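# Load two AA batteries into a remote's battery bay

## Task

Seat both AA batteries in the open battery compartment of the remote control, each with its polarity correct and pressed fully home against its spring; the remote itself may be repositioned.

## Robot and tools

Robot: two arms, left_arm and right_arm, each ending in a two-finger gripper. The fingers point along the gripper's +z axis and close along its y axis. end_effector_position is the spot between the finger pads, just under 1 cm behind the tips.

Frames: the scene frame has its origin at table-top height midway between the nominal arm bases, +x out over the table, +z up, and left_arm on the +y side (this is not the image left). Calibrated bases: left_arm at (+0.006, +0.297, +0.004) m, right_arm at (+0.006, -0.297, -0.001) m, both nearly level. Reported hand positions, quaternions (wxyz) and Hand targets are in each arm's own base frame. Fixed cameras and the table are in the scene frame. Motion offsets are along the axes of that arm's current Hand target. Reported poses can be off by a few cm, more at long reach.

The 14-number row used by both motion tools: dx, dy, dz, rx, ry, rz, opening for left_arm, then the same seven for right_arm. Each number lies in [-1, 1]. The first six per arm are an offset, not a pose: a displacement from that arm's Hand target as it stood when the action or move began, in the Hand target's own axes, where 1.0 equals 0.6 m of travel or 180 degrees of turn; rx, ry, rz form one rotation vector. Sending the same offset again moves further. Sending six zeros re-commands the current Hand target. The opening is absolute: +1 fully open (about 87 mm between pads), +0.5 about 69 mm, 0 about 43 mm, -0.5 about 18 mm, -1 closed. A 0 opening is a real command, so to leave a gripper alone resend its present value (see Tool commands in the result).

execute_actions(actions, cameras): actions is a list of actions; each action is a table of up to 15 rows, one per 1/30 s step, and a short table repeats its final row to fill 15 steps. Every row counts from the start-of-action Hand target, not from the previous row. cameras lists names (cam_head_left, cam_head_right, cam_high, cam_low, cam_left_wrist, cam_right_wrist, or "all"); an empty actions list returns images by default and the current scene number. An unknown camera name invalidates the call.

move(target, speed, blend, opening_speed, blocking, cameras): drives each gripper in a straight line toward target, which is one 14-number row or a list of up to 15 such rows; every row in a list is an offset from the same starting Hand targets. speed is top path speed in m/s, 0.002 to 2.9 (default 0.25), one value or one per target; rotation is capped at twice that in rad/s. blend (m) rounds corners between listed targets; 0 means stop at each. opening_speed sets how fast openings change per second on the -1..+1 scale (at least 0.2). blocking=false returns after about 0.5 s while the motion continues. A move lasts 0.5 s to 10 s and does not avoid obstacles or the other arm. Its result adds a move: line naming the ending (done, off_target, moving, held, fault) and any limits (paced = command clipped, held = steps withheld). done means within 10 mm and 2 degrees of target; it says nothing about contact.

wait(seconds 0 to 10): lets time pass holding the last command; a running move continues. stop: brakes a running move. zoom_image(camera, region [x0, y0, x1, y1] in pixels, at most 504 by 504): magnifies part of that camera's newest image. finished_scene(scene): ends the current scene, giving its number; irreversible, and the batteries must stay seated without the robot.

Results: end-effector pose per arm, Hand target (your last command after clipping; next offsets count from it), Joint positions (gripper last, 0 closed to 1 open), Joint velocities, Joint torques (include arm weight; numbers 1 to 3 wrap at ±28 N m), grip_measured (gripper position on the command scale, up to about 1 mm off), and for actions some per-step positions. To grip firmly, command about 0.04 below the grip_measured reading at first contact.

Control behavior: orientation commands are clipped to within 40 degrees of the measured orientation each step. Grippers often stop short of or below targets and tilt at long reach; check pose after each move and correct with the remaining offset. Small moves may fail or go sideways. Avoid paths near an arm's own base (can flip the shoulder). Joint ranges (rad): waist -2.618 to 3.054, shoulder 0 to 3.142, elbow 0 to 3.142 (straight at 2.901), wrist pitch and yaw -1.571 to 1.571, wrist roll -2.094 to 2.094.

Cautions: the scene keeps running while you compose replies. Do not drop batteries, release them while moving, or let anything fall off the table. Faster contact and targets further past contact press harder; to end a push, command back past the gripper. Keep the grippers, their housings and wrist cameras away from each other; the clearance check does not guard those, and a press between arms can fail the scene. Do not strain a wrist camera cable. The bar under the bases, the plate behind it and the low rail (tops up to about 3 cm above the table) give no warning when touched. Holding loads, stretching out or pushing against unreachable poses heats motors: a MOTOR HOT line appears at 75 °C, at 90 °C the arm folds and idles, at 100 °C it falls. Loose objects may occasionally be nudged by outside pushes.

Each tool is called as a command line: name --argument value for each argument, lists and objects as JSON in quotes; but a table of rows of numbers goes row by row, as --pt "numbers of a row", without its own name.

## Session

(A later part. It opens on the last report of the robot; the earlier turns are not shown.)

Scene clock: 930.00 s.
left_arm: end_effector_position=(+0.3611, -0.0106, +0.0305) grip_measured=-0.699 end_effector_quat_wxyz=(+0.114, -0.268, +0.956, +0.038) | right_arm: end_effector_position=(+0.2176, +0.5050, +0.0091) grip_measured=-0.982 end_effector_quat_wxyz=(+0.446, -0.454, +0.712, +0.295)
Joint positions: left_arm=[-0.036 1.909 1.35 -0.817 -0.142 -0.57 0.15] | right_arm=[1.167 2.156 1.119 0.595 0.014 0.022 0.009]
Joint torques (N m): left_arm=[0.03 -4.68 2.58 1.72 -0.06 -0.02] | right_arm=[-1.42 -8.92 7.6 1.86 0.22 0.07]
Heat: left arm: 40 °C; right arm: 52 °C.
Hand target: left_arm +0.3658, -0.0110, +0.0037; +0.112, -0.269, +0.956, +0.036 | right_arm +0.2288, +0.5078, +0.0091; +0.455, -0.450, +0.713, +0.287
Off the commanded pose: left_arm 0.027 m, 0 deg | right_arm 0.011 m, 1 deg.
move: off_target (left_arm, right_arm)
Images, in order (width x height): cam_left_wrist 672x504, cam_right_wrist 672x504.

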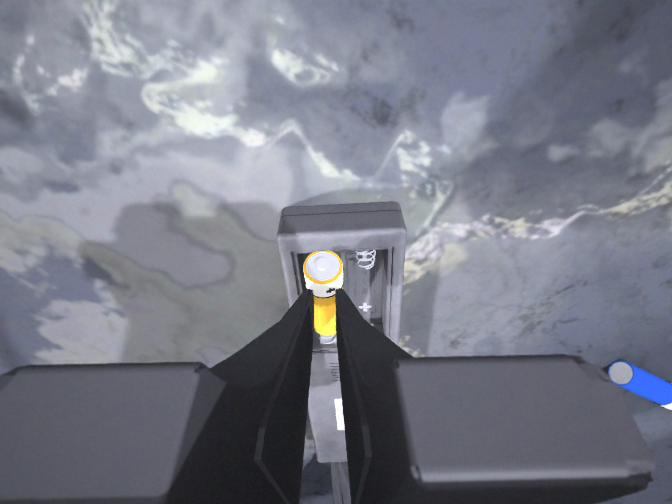

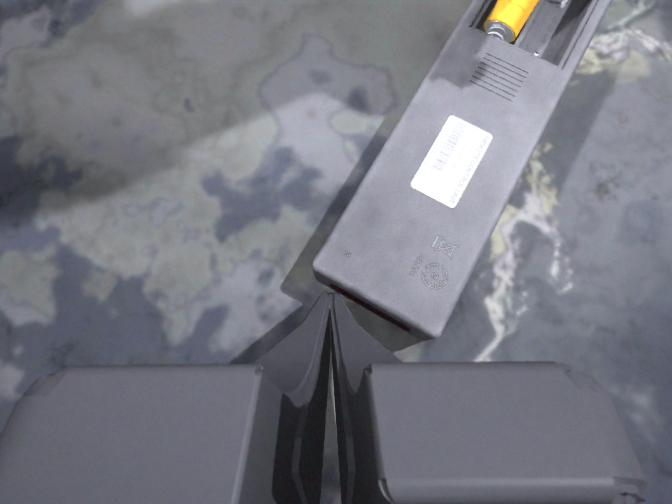

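move --pt "-0.0115 0.001 -0.0555 0 0 0 -0.4 0 0 0 0 0 0 -1" --pt "-0.0057 0.001 -0.0317 0 0 0 -0.4 0 0 0 0 0 0 -1" --pt "-0.0057 0.001 -0.0317 0 0 0 -0.76 0 0 0 0 0 0 -1" --cameras '["cam_left_wrist"]' --speed 0.06

zoom_image --camera "cam_left_wrist" --region '[240, 160, 440, 400]'

Scene clock: 947.87 s.
left_arm: end_effector_position=(+0.3634, -0.0106, +0.0294) grip_measured=-0.615 end_effector_quat_wxyz=(+0.113, -0.268, +0.956, +0.039) | right_arm: end_effector_position=(+0.2176, +0.5050, +0.0091) grip_measured=-0.982 end_effector_quat_wxyz=(+0.446, -0.454, +0.712, +0.295)
Joint positions: left_arm=[-0.036 1.92 1.36 -0.818 -0.142 -0.57 0.193] | right_arm=[1.167 2.156 1.119 0.595 0.014 0.022 0.009]
Joint torques (N m): left_arm=[-0.03 -7.68 5.05 1.02 -0.06 -0.04] | right_arm=[-1.42 -8.96 7.57 1.85 0.2 0.04]
Heat: left arm: 38 °C; right arm: 52 °C.
Hand target: left_arm +0.3645, -0.0112, +0.0229; +0.112, -0.269, +0.956, +0.036 | right_arm +0.2288, +0.5078, +0.0091; +0.455, -0.450, +0.713, +0.287
Off the commanded pose: left_arm 0.006 m, 0 deg | right_arm 0.011 m, 1 deg.
move: off_target (right_arm)
Images, in order (width x height): cam_left_wrist 672x504.

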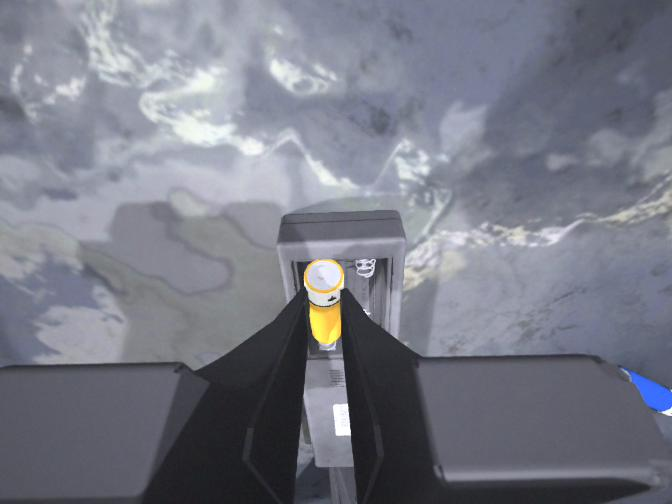

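Scaled by 2.100.

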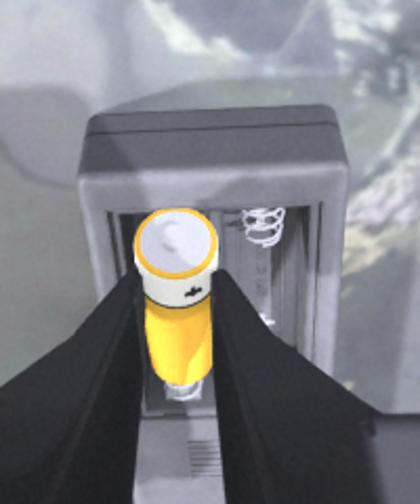

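move --target '[0.0322,0,-0.0147,0,0,0,-0.78,0,0,0,0,0,0,-1]' --cameras '["cam_left_wrist","cam_right_wrist"]' --speed 0.05

zoom_image --camera "cam_left_wrist" --region '[240, 160, 440, 400]'

zoom_image --camera "cam_right_wrist" --region '[440, 0, 640, 130]'

Scene clock: 954.00 s.
left_arm: end_effector_position=(+0.3612, -0.0132, +0.0290) grip_measured=-0.616 end_effector_quat_wxyz=(+0.132, -0.271, +0.953, +0.041) | right_arm: end_effector_position=(+0.2176, +0.5050, +0.0091) grip_measured=-0.982 end_effector_quat_wxyz=(+0.446, -0.454, +0.712, +0.295)
Joint positions: left_arm=[-0.052 1.882 1.304 -0.767 -0.163 -0.588 0.192] | right_arm=[1.167 2.156 1.119 0.595 0.014 0.022 0.009]
Joint torques (N m): left_arm=[-1.52 -9.52 4.01 0.52 0.08 -0.19] | right_arm=[-1.4 -8.94 7.57 1.84 0.21 0.06]
Heat: left arm: 38 °C; right arm: 52 °C.
Hand target: left_arm +0.3467, -0.0221, +0.0269; +0.112, -0.269, +0.956, +0.036 | right_arm +0.2288, +0.5078, +0.0091; +0.455, -0.450, +0.713, +0.287
Off the commanded pose: left_arm 0.017 m, 2 deg | right_arm 0.011 m, 1 deg.
move: off_target (left_arm, right_arm)
Images, in order (width x height): cam_left_wrist 672x504, cam_right_wrist 672x504.

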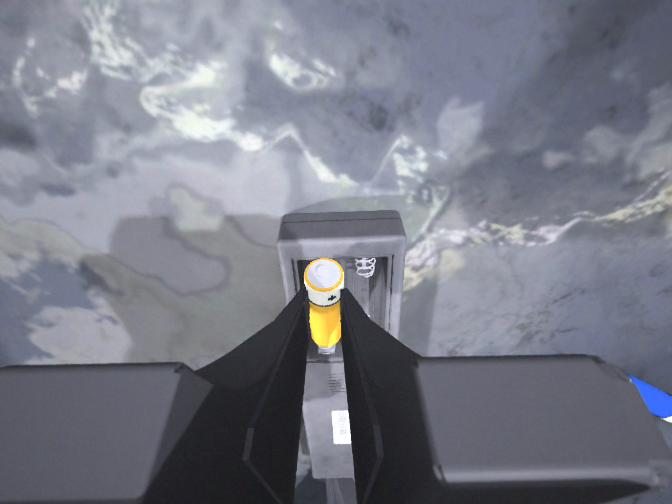

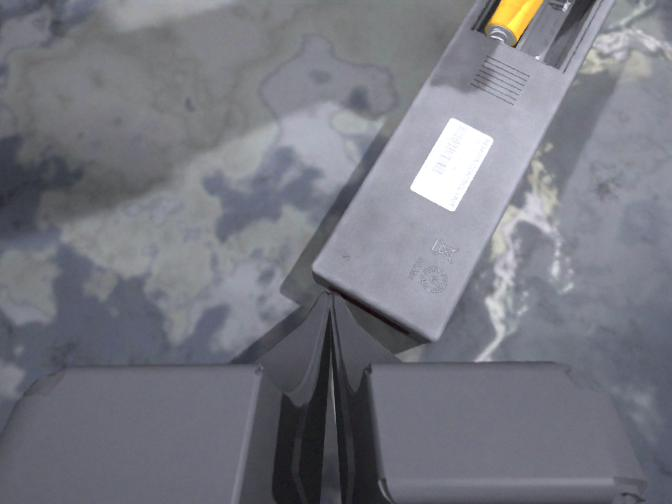

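Scaled by 2.100.

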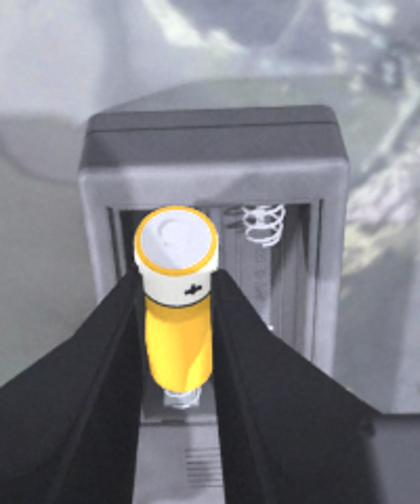

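Scaled by 2.520.

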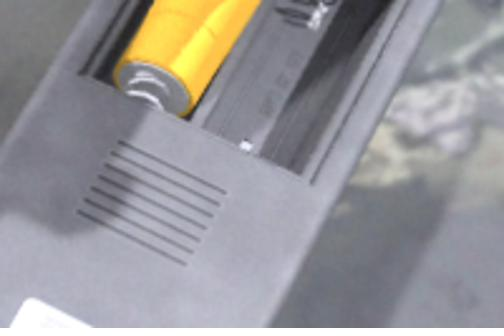

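move --target '[0.015,0,-0.004,0,0,0,-0.78,0,0,0,0,0,0,-1]' --cameras '["cam_left_wrist","cam_right_wrist"]' --speed 0.05

zoom_image --camera "cam_left_wrist" --region '[240, 160, 440, 400]'

zoom_image --camera "cam_right_wrist" --region '[440, 0, 640, 130]'

Scene clock: 961.23 s.
left_arm: end_effector_position=(+0.3599, -0.0161, +0.0289) grip_measured=-0.625 end_effector_quat_wxyz=(+0.144, -0.274, +0.950, +0.042) | right_arm: end_effector_position=(+0.2171, +0.5053, +0.0091) grip_measured=-0.982 end_effector_quat_wxyz=(+0.446, -0.455, +0.712, +0.296)
Joint positions: left_arm=[-0.065 1.86 1.273 -0.738 -0.176 -0.605 0.188] | right_arm=[1.167 2.156 1.119 0.595 0.01 0.022 0.009]
Joint torques (N m): left_arm=[-1.73 -9.68 3.93 0.31 0.18 -0.16] | right_arm=[-1.36 -8.95 7.54 1.84 0.25 0.06]
Heat: left arm: 39 °C; right arm: 52 °C.
Hand target: left_arm +0.3388, -0.0270, +0.0272; +0.112, -0.269, +0.956, +0.036 | right_arm +0.2288, +0.5078, +0.0091; +0.455, -0.450, +0.713, +0.287
Off the commanded pose: left_arm 0.024 m, 4 deg | right_arm 0.012 m, 2 deg.
move: off_target (left_arm, right_arm)
Images, in order (width x height): cam_left_wrist 672x504, cam_right_wrist 672x504.

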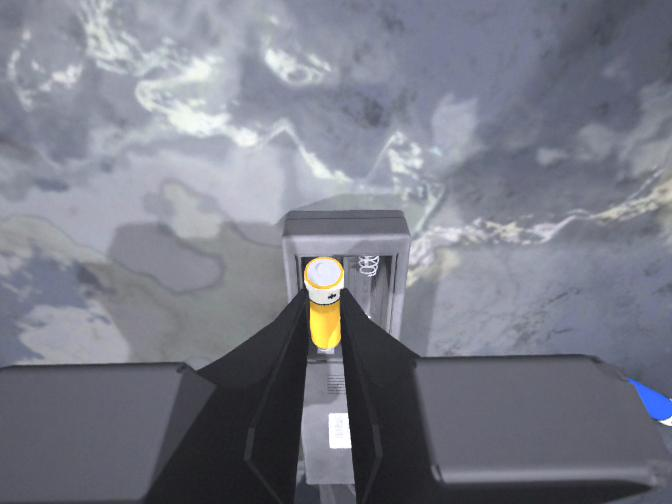

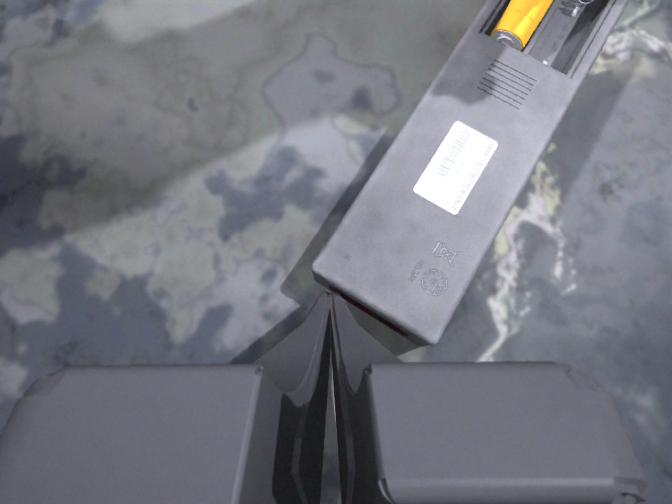

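Scaled by 2.100.

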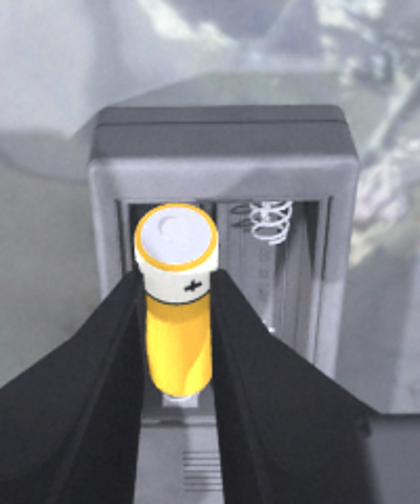

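Scaled by 2.520.

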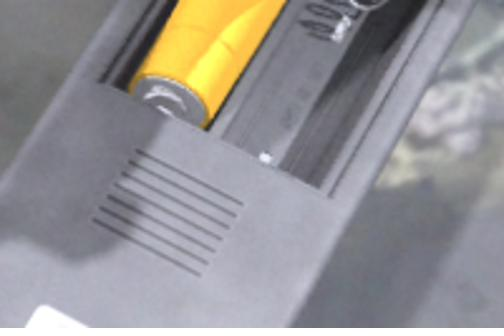

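move --target '[0.0058,0,0.0243,0,0.03,0,-0.8,0,0,0,0,0,0,-1]' --cameras '["cam_left_wrist","cam_right_wrist"]' --speed 0.05

zoom_image --camera "cam_left_wrist" --region '[240, 160, 440, 400]'

zoom_image --camera "cam_right_wrist" --region '[440, 0, 640, 130]'

Scene clock: 968.90 s.
left_arm: end_effector_position=(+0.3606, -0.0159, +0.0287) grip_measured=-0.625 end_effector_quat_wxyz=(+0.127, -0.276, +0.952, +0.034) | right_arm: end_effector_position=(+0.2171, +0.5053, +0.0091) grip_measured=-0.982 end_effector_quat_wxyz=(+0.446, -0.455, +0.712, +0.296)
Joint positions: left_arm=[-0.051 1.885 1.308 -0.773 -0.147 -0.6 0.188] | right_arm=[1.167 2.156 1.119 0.595 0.01 0.022 0.009]
Joint torques (N m): left_arm=[-0.5 -5.12 5.5 0.14 0.51 -0.05] | right_arm=[-1.42 -8.99 7.57 1.85 0.25 0.05]
Heat: left arm: 40 °C; right arm: 52 °C.
Hand target: left_arm +0.3388, -0.0270, +0.0123; +0.067, -0.270, +0.960, +0.023 | right_arm +0.2288, +0.5078, +0.0091; +0.455, -0.450, +0.713, +0.287
Off the commanded pose: left_arm 0.029 m, 7 deg | right_arm 0.012 m, 2 deg.
move: off_target (left_arm, right_arm)
Images, in order (width x height): cam_left_wrist 672x504, cam_right_wrist 672x504.

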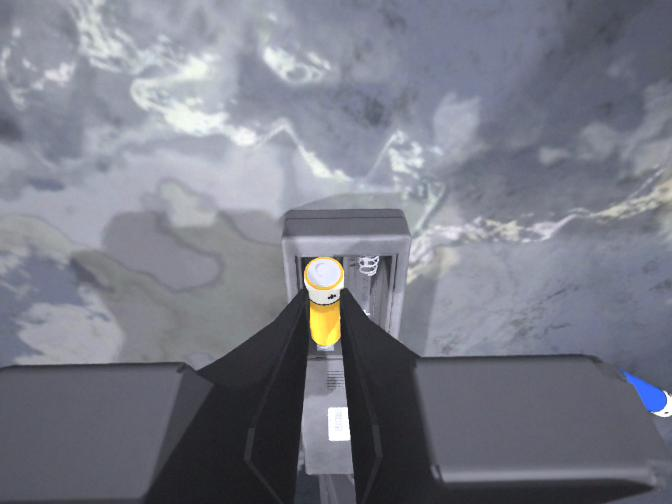

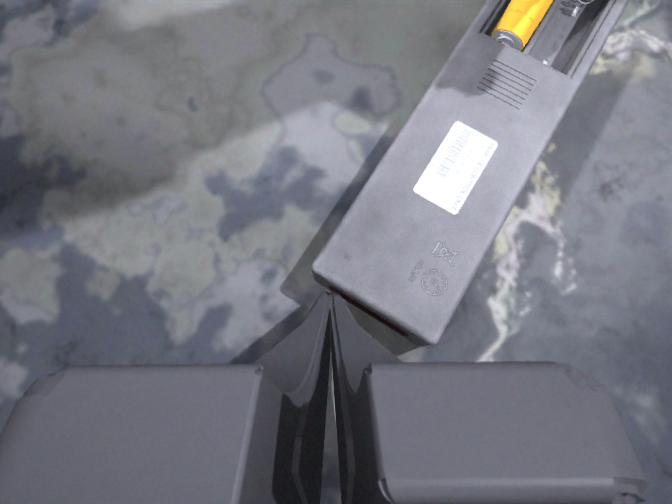

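Scaled by 2.100.

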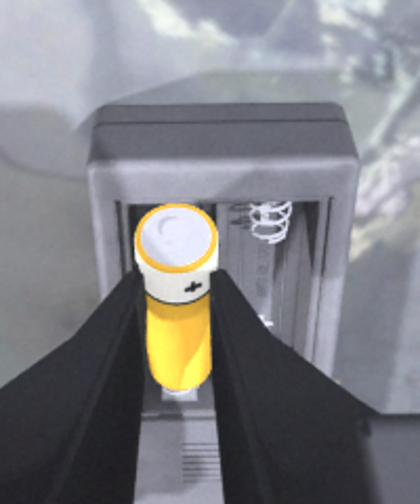

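Scaled by 2.520.

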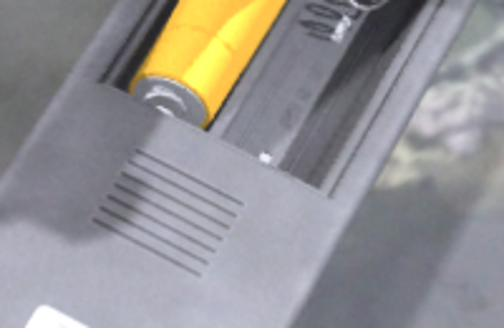

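move --target '[-0.0325,0.0175,-0.0117,0,-0.03,0,-0.8,0,0,0,0,0,0,-1]' --cameras '["cam_left_wrist","cam_right_wrist"]' --speed 0.05

zoom_image --camera "cam_left_wrist" --region '[240, 160, 440, 400]'

zoom_image --camera "cam_right_wrist" --region '[440, 0, 640, 130]'

Scene clock: 987.87 s.
left_arm: end_effector_position=(+0.3607, -0.0129, +0.0288) grip_measured=-0.625 end_effector_quat_wxyz=(+0.128, -0.273, +0.953, +0.028) | right_arm: end_effector_position=(+0.2171, +0.5053, +0.0091) grip_measured=-0.982 end_effector_quat_wxyz=(+0.446, -0.455, +0.712, +0.296)
Joint positions: left_arm=[-0.037 1.879 1.3 -0.763 -0.133 -0.579 0.187] | right_arm=[1.167 2.156 1.119 0.595 0.01 0.022 0.009]
Joint torques (N m): left_arm=[0.65 -8.5 3.7 0.74 -0.13 0.13] | right_arm=[-1.37 -8.95 7.56 1.85 0.26 0.05]
Heat: left arm: 39 °C; right arm: 53 °C.
Hand target: left_arm +0.3490, -0.0085, +0.0221; +0.112, -0.269, +0.956, +0.036 | right_arm +0.2288, +0.5078, +0.0091; +0.455, -0.450, +0.713, +0.287
Off the commanded pose: left_arm 0.014 m, 2 deg | right_arm 0.012 m, 2 deg.
move: off_target (left_arm, right_arm)
Images, in order (width x height): cam_left_wrist 672x504, cam_right_wrist 672x504.

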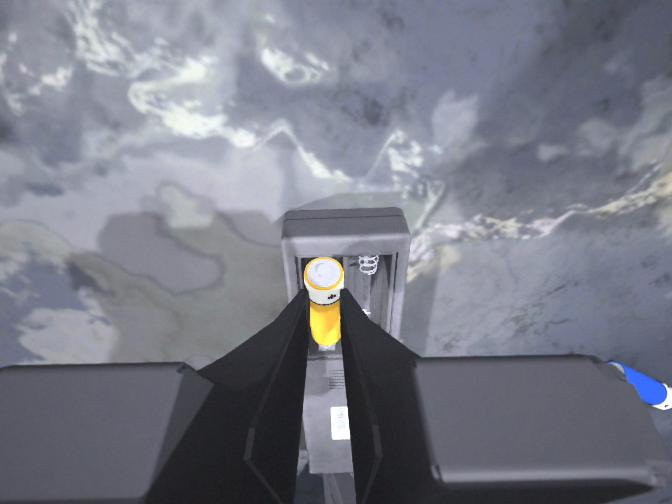

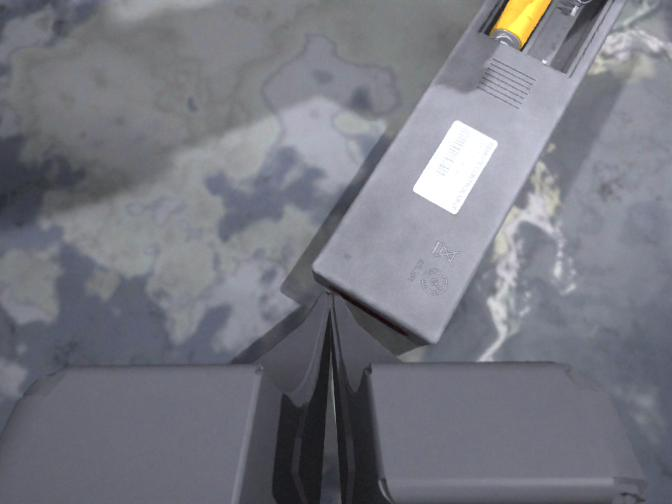

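Scaled by 2.100.

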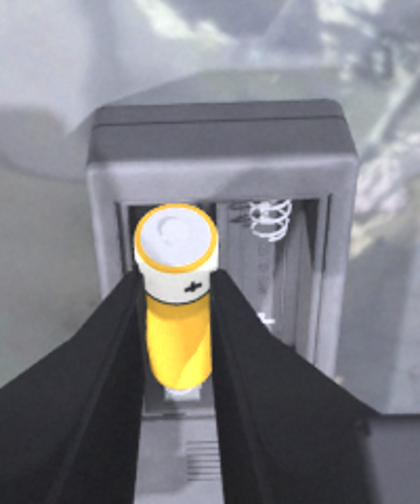

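Scaled by 2.520.

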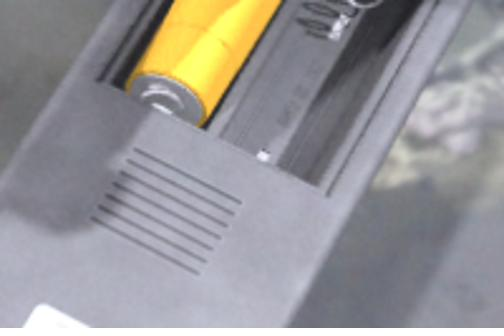

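move --target '[0.0105,-0.003,0.0225,0,0.02,0,-0.8,0,0,0,0,0,0,-1]' --cameras '["cam_left_wrist","cam_right_wrist"]' --speed 0.05

zoom_image --camera "cam_left_wrist" --region '[240, 160, 440, 400]'

zoom_image --camera "cam_right_wrist" --region '[440, 0, 640, 130]'

Scene clock: 994.00 s.
left_arm: end_effector_position=(+0.3607, -0.0126, +0.0284) grip_measured=-0.626 end_effector_quat_wxyz=(+0.123, -0.273, +0.954, +0.018) | right_arm: end_effector_position=(+0.2171, +0.5053, +0.0091) grip_measured=-0.982 end_effector_quat_wxyz=(+0.446, -0.455, +0.712, +0.296)
Joint positions: left_arm=[-0.025 1.884 1.305 -0.767 -0.108 -0.571 0.187] | right_arm=[1.167 2.156 1.119 0.595 0.01 0.022 0.009]
Joint torques (N m): left_arm=[0.4 -4.18 5.11 0.6 -0.01 0.06] | right_arm=[-1.43 -8.95 7.57 1.85 0.25 0.06]
Heat: left arm: 39 °C; right arm: 53 °C.
Hand target: left_arm +0.3473, -0.0114, +0.0074; +0.082, -0.270, +0.959, +0.027 | right_arm +0.2288, +0.5078, +0.0091; +0.455, -0.450, +0.713, +0.287
Off the commanded pose: left_arm 0.025 m, 5 deg | right_arm 0.012 m, 2 deg.
move: off_target (left_arm, right_arm)
Images, in order (width x height): cam_left_wrist 672x504, cam_right_wrist 672x504.

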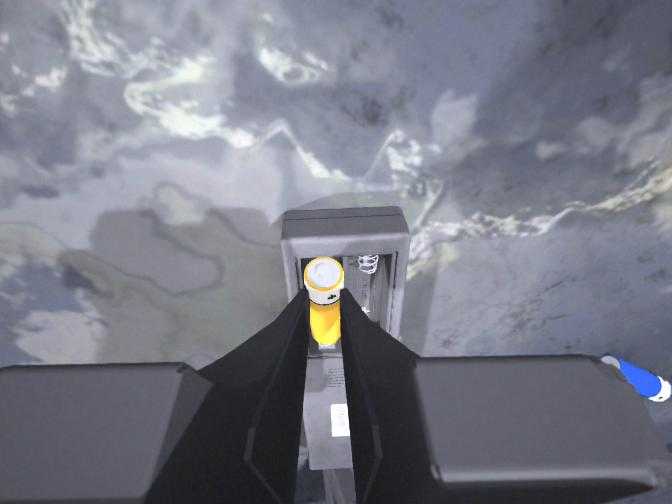

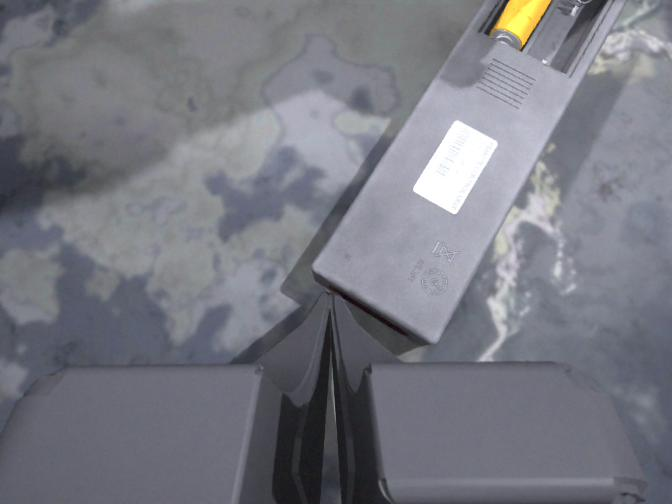

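Scaled by 2.100.

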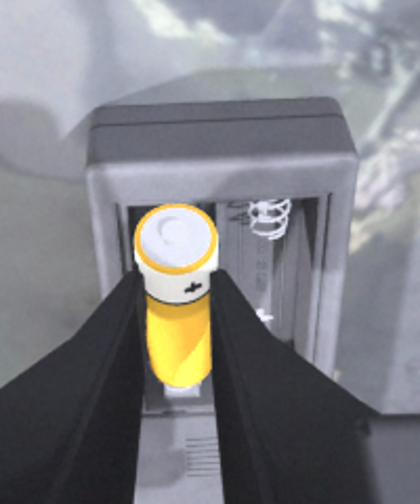

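Scaled by 2.520.

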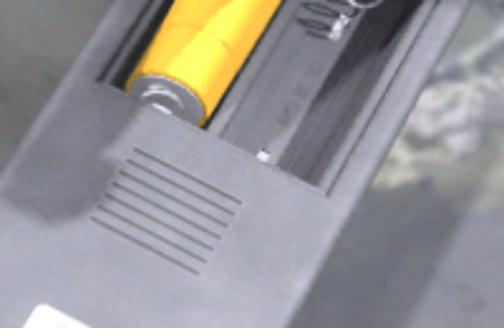

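move --pt "-0.025 0.008 -0.03 0 -0.02 0 -0.8 0 0 0 0 0 0 -1" --pt "-0.025 0.008 -0.03 0 -0.02 0 -0.3 0 0 0 0 0 0 -1" --pt "-0.025 0.008 -0.13 0 -0.02 0 -0.3 0 0 0 0 0 0 -1" --cameras '["cam_left_wrist","cam_right_wrist"]' --speed 0.08 --opening_speed 0.5

zoom_image --camera "cam_left_wrist" --region '[260, 120, 440, 300]'

zoom_image --camera "cam_right_wrist" --region '[440, 0, 640, 130]'

Scene clock: 1031.77 s.
left_arm: end_effector_position=(+0.3412, -0.0079, +0.0726) grip_measured=-0.300 end_effector_quat_wxyz=(+0.093, -0.267, +0.959, +0.034) | right_arm: end_effector_position=(+0.2175, +0.5051, +0.0091) grip_measured=-0.982 end_effector_quat_wxyz=(+0.446, -0.454, +0.712, +0.295)
Joint positions: left_arm=[-0.02 1.831 1.42 -1.001 -0.117 -0.554 0.35] | right_arm=[1.167 2.156 1.119 0.595 0.013 0.022 0.009]
Joint torques (N m): left_arm=[-0.62 -10.04 8.08 0.55 -0.28 -0.11] | right_arm=[-1.36 -8.98 7.62 1.86 0.21 0.05]
Heat: left arm: 38 °C; right arm: 53 °C.
Hand target: left_arm +0.3462, -0.0072, +0.0869; +0.112, -0.269, +0.956, +0.036 | right_arm +0.2288, +0.5078, +0.0091; +0.455, -0.450, +0.713, +0.287
Off the commanded pose: left_arm 0.015 m, 2 deg | right_arm 0.012 m, 1 deg.
move: off_target (left_arm, right_arm)
Images, in order (width x height): cam_left_wrist 672x504, cam_right_wrist 672x504.

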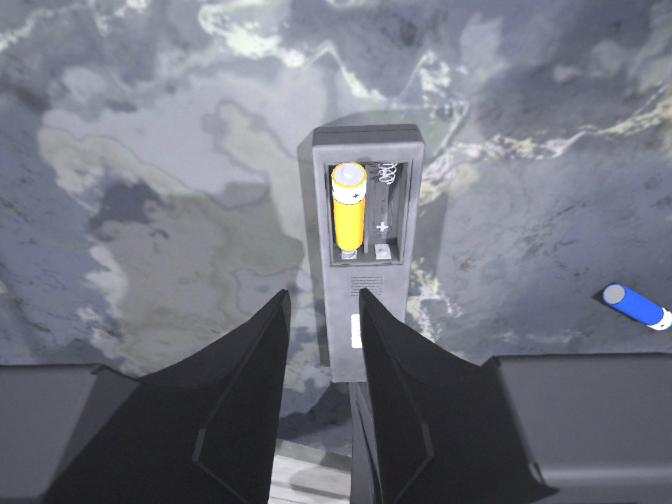

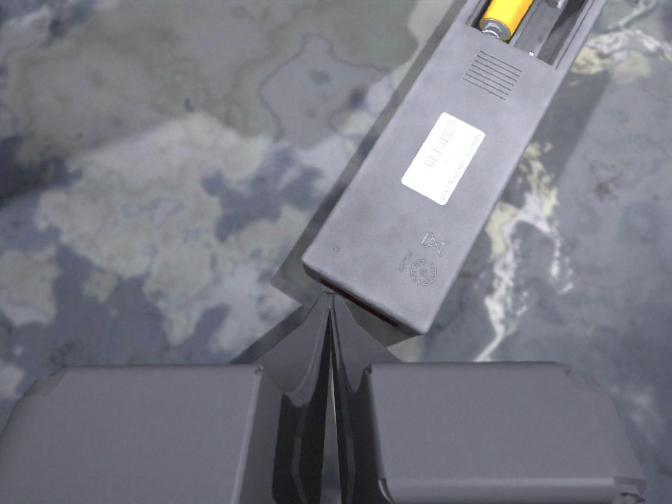

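Scaled by 2.800.

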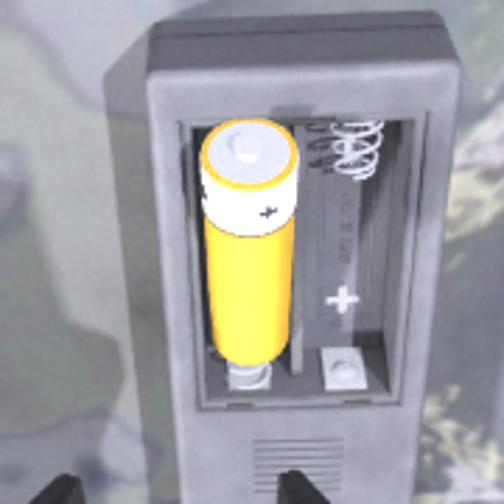

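Scaled by 2.520.

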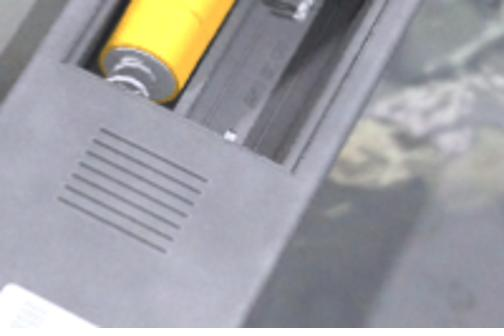

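move --target '[0.0065,-0.018,0.0533,-0.002,0,-0.0081,-0.4,0,0,0,0,0,0,-1]' --cameras '["cam_left_wrist"]' --speed 0.1

zoom_image --camera "cam_left_wrist" --region '[240, 160, 440, 400]'

Scene clock: 1102.67 s.
left_arm: end_effector_position=(+0.3518, -0.0149, +0.0600) grip_measured=-0.400 end_effector_quat_wxyz=(+0.107, -0.280, +0.954, +0.031) | right_arm: end_effector_position=(+0.2175, +0.5051, +0.0091) grip_measured=-0.982 end_effector_quat_wxyz=(+0.446, -0.454, +0.712, +0.295)
Joint positions: left_arm=[-0.039 1.853 1.398 -0.931 -0.126 -0.599 0.3] | right_arm=[1.167 2.156 1.119 0.595 0.013 0.022 0.009]
Joint torques (N m): left_arm=[-0.64 -7.34 5.5 0.97 -0.3 -0.13] | right_arm=[-1.39 -8.92 7.57 1.85 0.21 0.06]
Heat: left arm: 44 °C; right arm: 53 °C.
Hand target: left_arm +0.3550, -0.0142, +0.0548; +0.112, -0.281, +0.952, +0.037 | right_arm +0.2288, +0.5078, +0.0091; +0.455, -0.450, +0.713, +0.287
Off the commanded pose: left_arm 0.006 m, 1 deg | right_arm 0.012 m, 1 deg.
move: off_target (right_arm)
Images, in order (width x height): cam_left_wrist 672x504.

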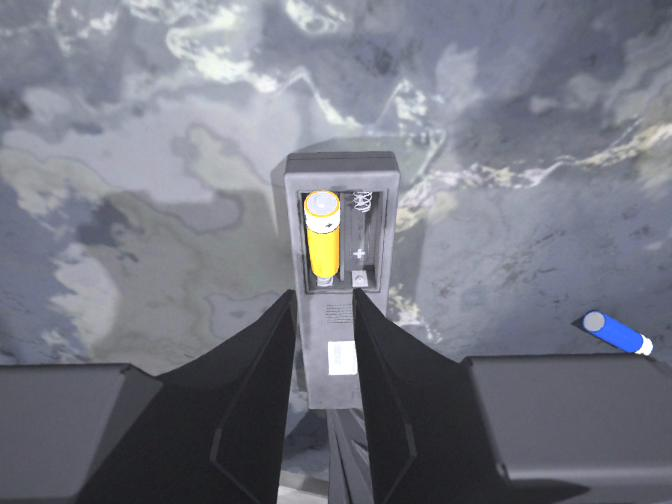

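Scaled by 2.100.

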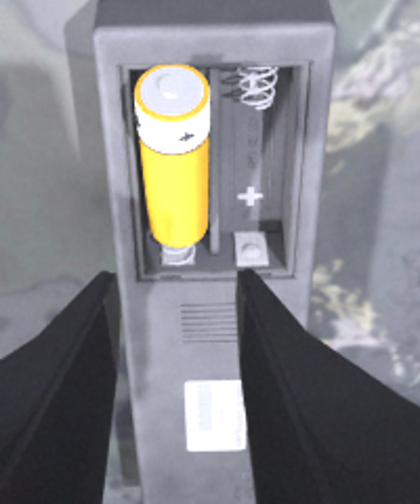

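move --target '[0.006,0.0015,0.0552,0,0,0,-0.4,0,0,0,0,0,0,-1]' --cameras '["cam_left_wrist"]' --speed 0.08

zoom_image --camera "cam_left_wrist" --region '[240, 160, 440, 400]'

Scene clock: 1113.87 s.
left_arm: end_effector_position=(+0.3551, -0.0150, +0.0270) grip_measured=-0.400 end_effector_quat_wxyz=(+0.107, -0.280, +0.953, +0.031) | right_arm: end_effector_position=(+0.2175, +0.5051, +0.0091) grip_measured=-0.982 end_effector_quat_wxyz=(+0.446, -0.454, +0.712, +0.295)
Joint positions: left_arm=[-0.039 1.899 1.322 -0.81 -0.126 -0.599 0.3] | right_arm=[1.167 2.156 1.119 0.595 0.013 0.022 0.009]
Joint torques (N m): left_arm=[0.27 -7.53 5.33 1 -0.27 0] | right_arm=[-1.39 -8.94 7.58 1.85 0.21 0.05]
Heat: left arm: 42 °C; right arm: 53 °C.
Hand target: left_arm +0.3578, -0.0109, +0.0217; +0.112, -0.282, +0.952, +0.038 | right_arm +0.2288, +0.5078, +0.0091; +0.455, -0.450, +0.713, +0.287
Off the commanded pose: left_arm 0.007 m, 1 deg | right_arm 0.012 m, 1 deg.
move: off_target (right_arm)
Images, in order (width x height): cam_left_wrist 672x504.

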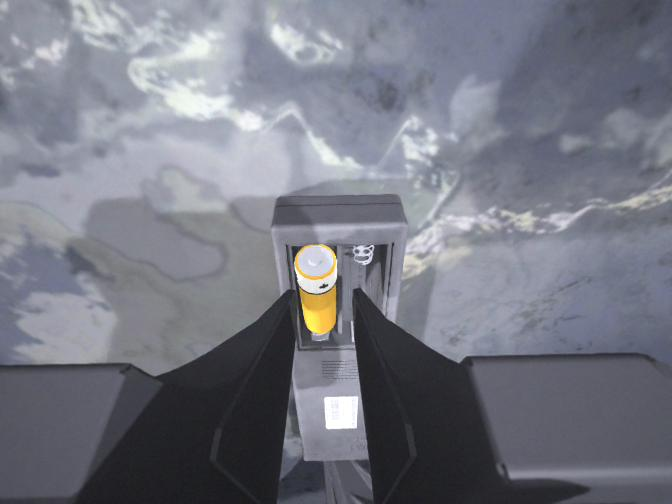

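Scaled by 2.100.

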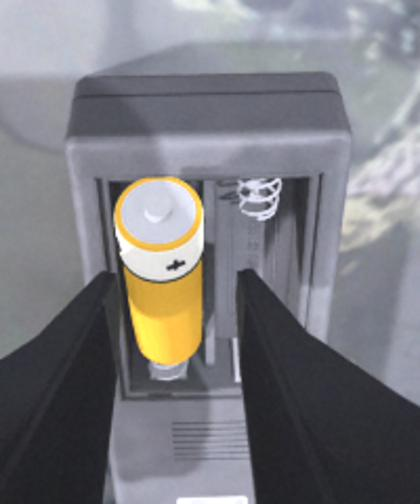

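move --target '[-0.005,0.008,0.001,0,0,0,-0.4,0,0,0,0,0,0,-1]' --cameras '["cam_left_wrist"]' --speed 0.08

zoom_image --camera "cam_left_wrist" --region '[240, 160, 440, 400]'

Scene clock: 1121.03 s.
left_arm: end_effector_position=(+0.3557, -0.0088, +0.0270) grip_measured=-0.400 end_effector_quat_wxyz=(+0.108, -0.283, +0.953, +0.032) | right_arm: end_effector_position=(+0.2175, +0.5051, +0.0091) grip_measured=-0.982 end_effector_quat_wxyz=(+0.446, -0.454, +0.712, +0.295)
Joint positions: left_arm=[-0.023 1.899 1.322 -0.807 -0.126 -0.587 0.3] | right_arm=[1.167 2.156 1.119 0.595 0.013 0.022 0.009]
Joint torques (N m): left_arm=[0.21 -7.6 5.22 1 -0.24 0.05] | right_arm=[-1.4 -8.94 7.56 1.85 0.21 0.04]
Heat: left arm: 42 °C; right arm: 53 °C.
Hand target: left_arm +0.3577, -0.0052, +0.0218; +0.112, -0.281, +0.952, +0.038 | right_arm +0.2288, +0.5078, +0.0091; +0.455, -0.450, +0.713, +0.287
Off the commanded pose: left_arm 0.007 m, 1 deg | right_arm 0.012 m, 1 deg.
move: off_target (right_arm)
Images, in order (width x height): cam_left_wrist 672x504.

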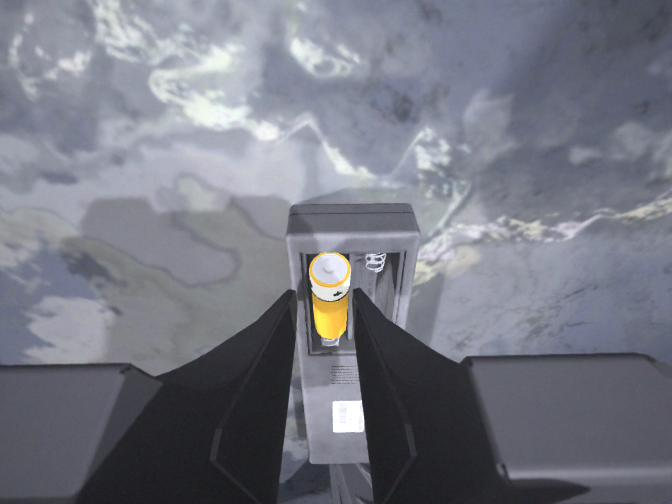

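Scaled by 2.100.

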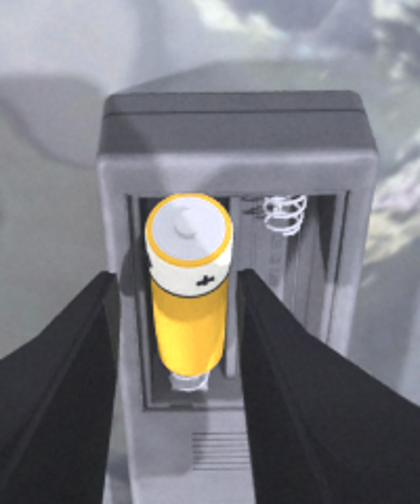

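move --target '[0,0,0,0,0,0,-0.78,0,0,0,0,0,0,-1]' --cameras '["cam_left_wrist"]' --opening_speed 0.3

zoom_image --camera "cam_left_wrist" --region '[240, 160, 440, 400]'

Scene clock: 1129.80 s.
left_arm: end_effector_position=(+0.3561, -0.0088, +0.0270) grip_measured=-0.602 end_effector_quat_wxyz=(+0.109, -0.282, +0.953, +0.032) | right_arm: end_effector_position=(+0.2175, +0.5051, +0.0091) grip_measured=-0.982 end_effector_quat_wxyz=(+0.446, -0.454, +0.712, +0.295)
Joint positions: left_arm=[-0.023 1.899 1.322 -0.805 -0.126 -0.587 0.199] | right_arm=[1.167 2.156 1.119 0.595 0.013 0.022 0.009]
Joint torques (N m): left_arm=[0.23 -7.61 5.24 1 -0.24 0.03] | right_arm=[-1.42 -8.95 7.6 1.85 0.21 0.05]
Heat: left arm: 42 °C; right arm: 53 °C.
Hand target: left_arm +0.3578, -0.0052, +0.0218; +0.112, -0.282, +0.952, +0.038 | right_arm +0.2288, +0.5078, +0.0091; +0.455, -0.450, +0.713, +0.287
Off the commanded pose: left_arm 0.007 m, 1 deg | right_arm 0.012 m, 1 deg.
move: off_target (right_arm)
Images, in order (width x height): cam_left_wrist 672x504.

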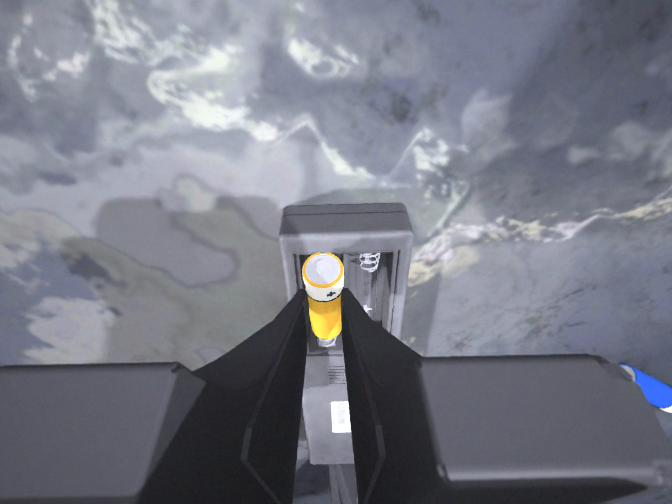

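Scaled by 2.100.

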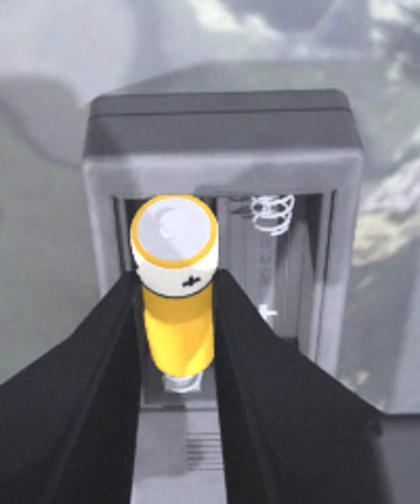

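move --target '[0.0467,0,-0.0198,0,0,0,-0.8,0,0,0,0,0,0,-1]' --cameras '["cam_left_wrist","cam_right_wrist"]' --speed 0.06

zoom_image --camera "cam_left_wrist" --region '[240, 160, 440, 400]'

zoom_image --camera "cam_right_wrist" --region '[440, 0, 640, 130]'

Scene clock: 1137.47 s.
left_arm: end_effector_position=(+0.3522, -0.0119, +0.0280) grip_measured=-0.603 end_effector_quat_wxyz=(+0.140, -0.287, +0.947, +0.042) | right_arm: end_effector_position=(+0.2175, +0.5051, +0.0091) grip_measured=-0.982 end_effector_quat_wxyz=(+0.446, -0.455, +0.712, +0.295)
Joint positions: left_arm=[-0.052 1.838 1.24 -0.735 -0.173 -0.619 0.198] | right_arm=[1.167 2.156 1.119 0.595 0.013 0.022 0.009]
Joint torques (N m): left_arm=[-1.62 -9.5 4.01 0.32 0.11 -0.12] | right_arm=[-1.42 -8.98 7.64 1.84 0.22 0.05]
Heat: left arm: 42 °C; right arm: 53 °C.
Hand target: left_arm +0.3326, -0.0216, +0.0269; +0.112, -0.282, +0.952, +0.037 | right_arm +0.2287, +0.5078, +0.0091; +0.455, -0.450, +0.713, +0.287
Off the commanded pose: left_arm 0.022 m, 3 deg | right_arm 0.012 m, 1 deg.
move: off_target (left_arm, right_arm)
Images, in order (width x height): cam_left_wrist 672x504, cam_right_wrist 672x504.

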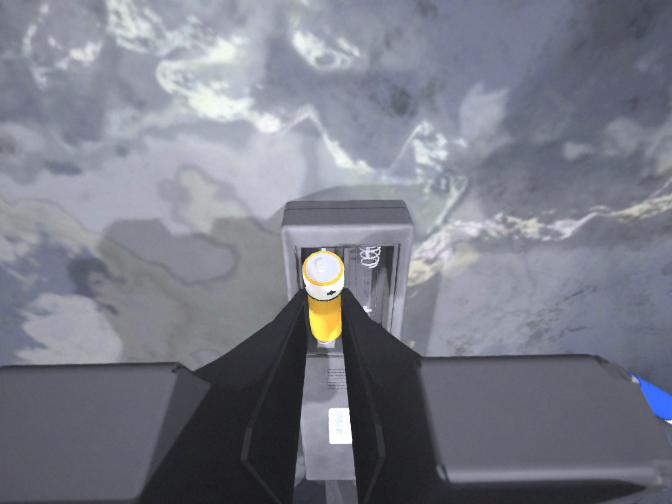

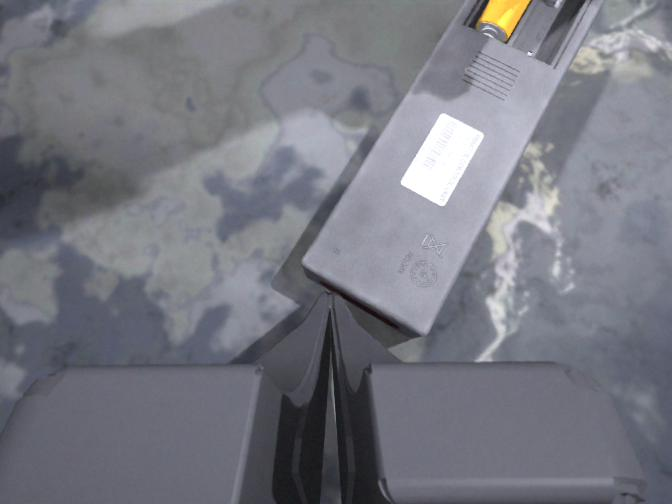

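Scaled by 2.100.

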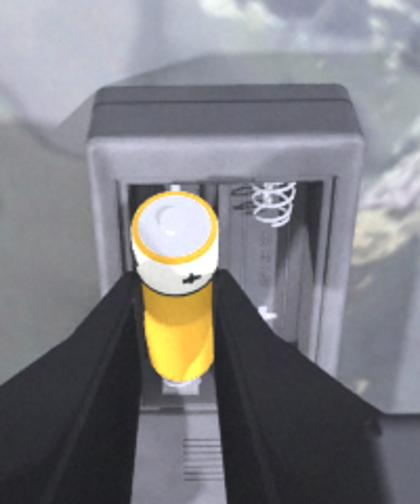

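Scaled by 2.520.

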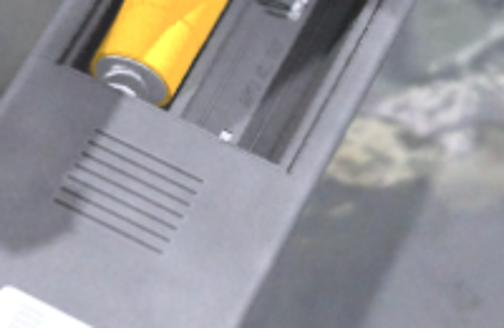

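move --target '[0.0078,0,0.0323,0,0.02,0,-0.8,0,0,0,0,0,0,-1]' --cameras '["cam_left_wrist","cam_right_wrist"]' --speed 0.06

zoom_image --camera "cam_left_wrist" --region '[240, 160, 440, 400]'

zoom_image --camera "cam_right_wrist" --region '[440, 0, 640, 130]'

Scene clock: 1143.03 s.
left_arm: end_effector_position=(+0.3528, -0.0115, +0.0261) grip_measured=-0.604 end_effector_quat_wxyz=(+0.138, -0.289, +0.947, +0.038) | right_arm: end_effector_position=(+0.2175, +0.5051, +0.0091) grip_measured=-0.982 end_effector_quat_wxyz=(+0.446, -0.455, +0.712, +0.295)
Joint positions: left_arm=[-0.046 1.844 1.241 -0.731 -0.163 -0.619 0.198] | right_arm=[1.167 2.156 1.119 0.595 0.013 0.022 0.009]
Joint torques (N m): left_arm=[-0.38 -4.53 4.81 0.36 0.47 -0.03] | right_arm=[-1.43 -8.98 7.6 1.86 0.21 0.05]
Heat: left arm: 42 °C; right arm: 53 °C.
Hand target: left_arm +0.3325, -0.0215, +0.0069; +0.082, -0.282, +0.955, +0.029 | right_arm +0.2287, +0.5078, +0.0091; +0.455, -0.450, +0.713, +0.287
Off the commanded pose: left_arm 0.030 m, 7 deg | right_arm 0.012 m, 1 deg.
move: off_target (left_arm, right_arm)
Images, in order (width x height): cam_left_wrist 672x504, cam_right_wrist 672x504.

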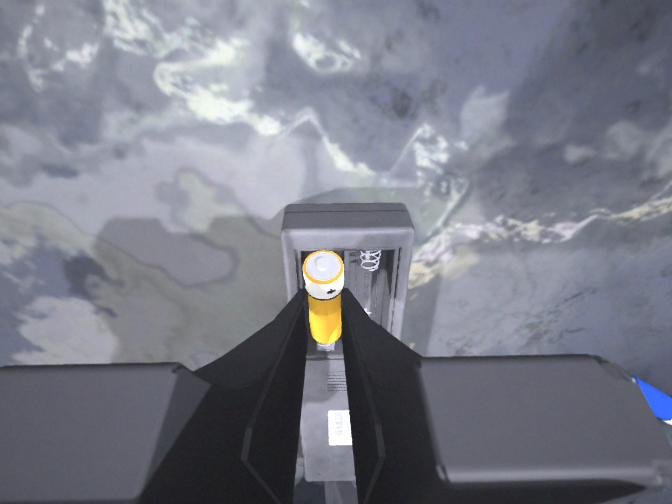

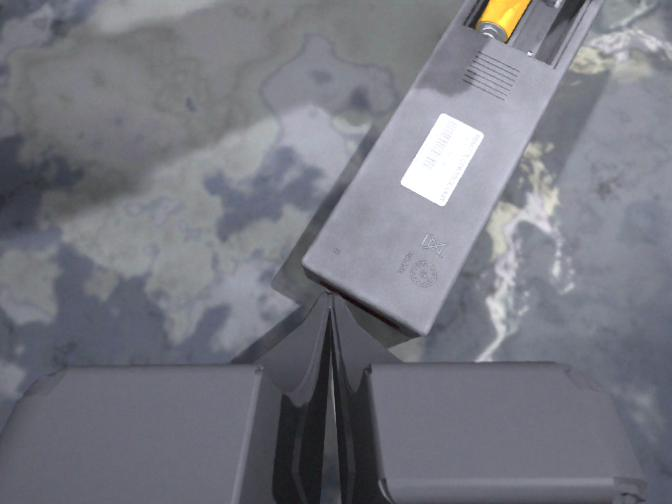

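Scaled by 2.100.

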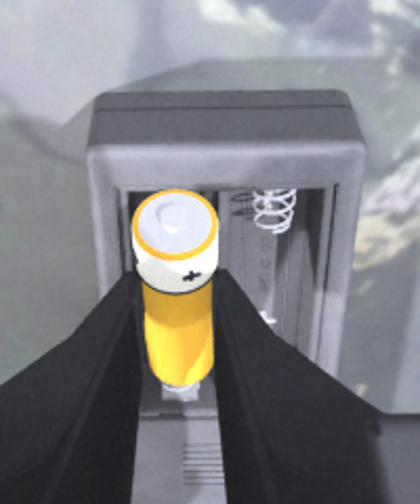

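Scaled by 2.520.

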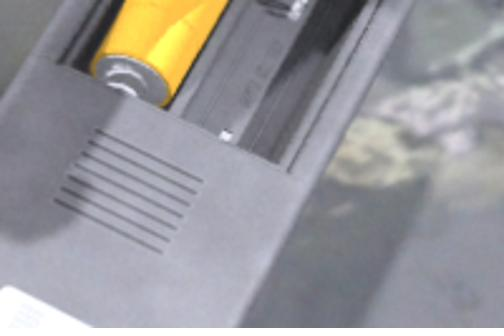

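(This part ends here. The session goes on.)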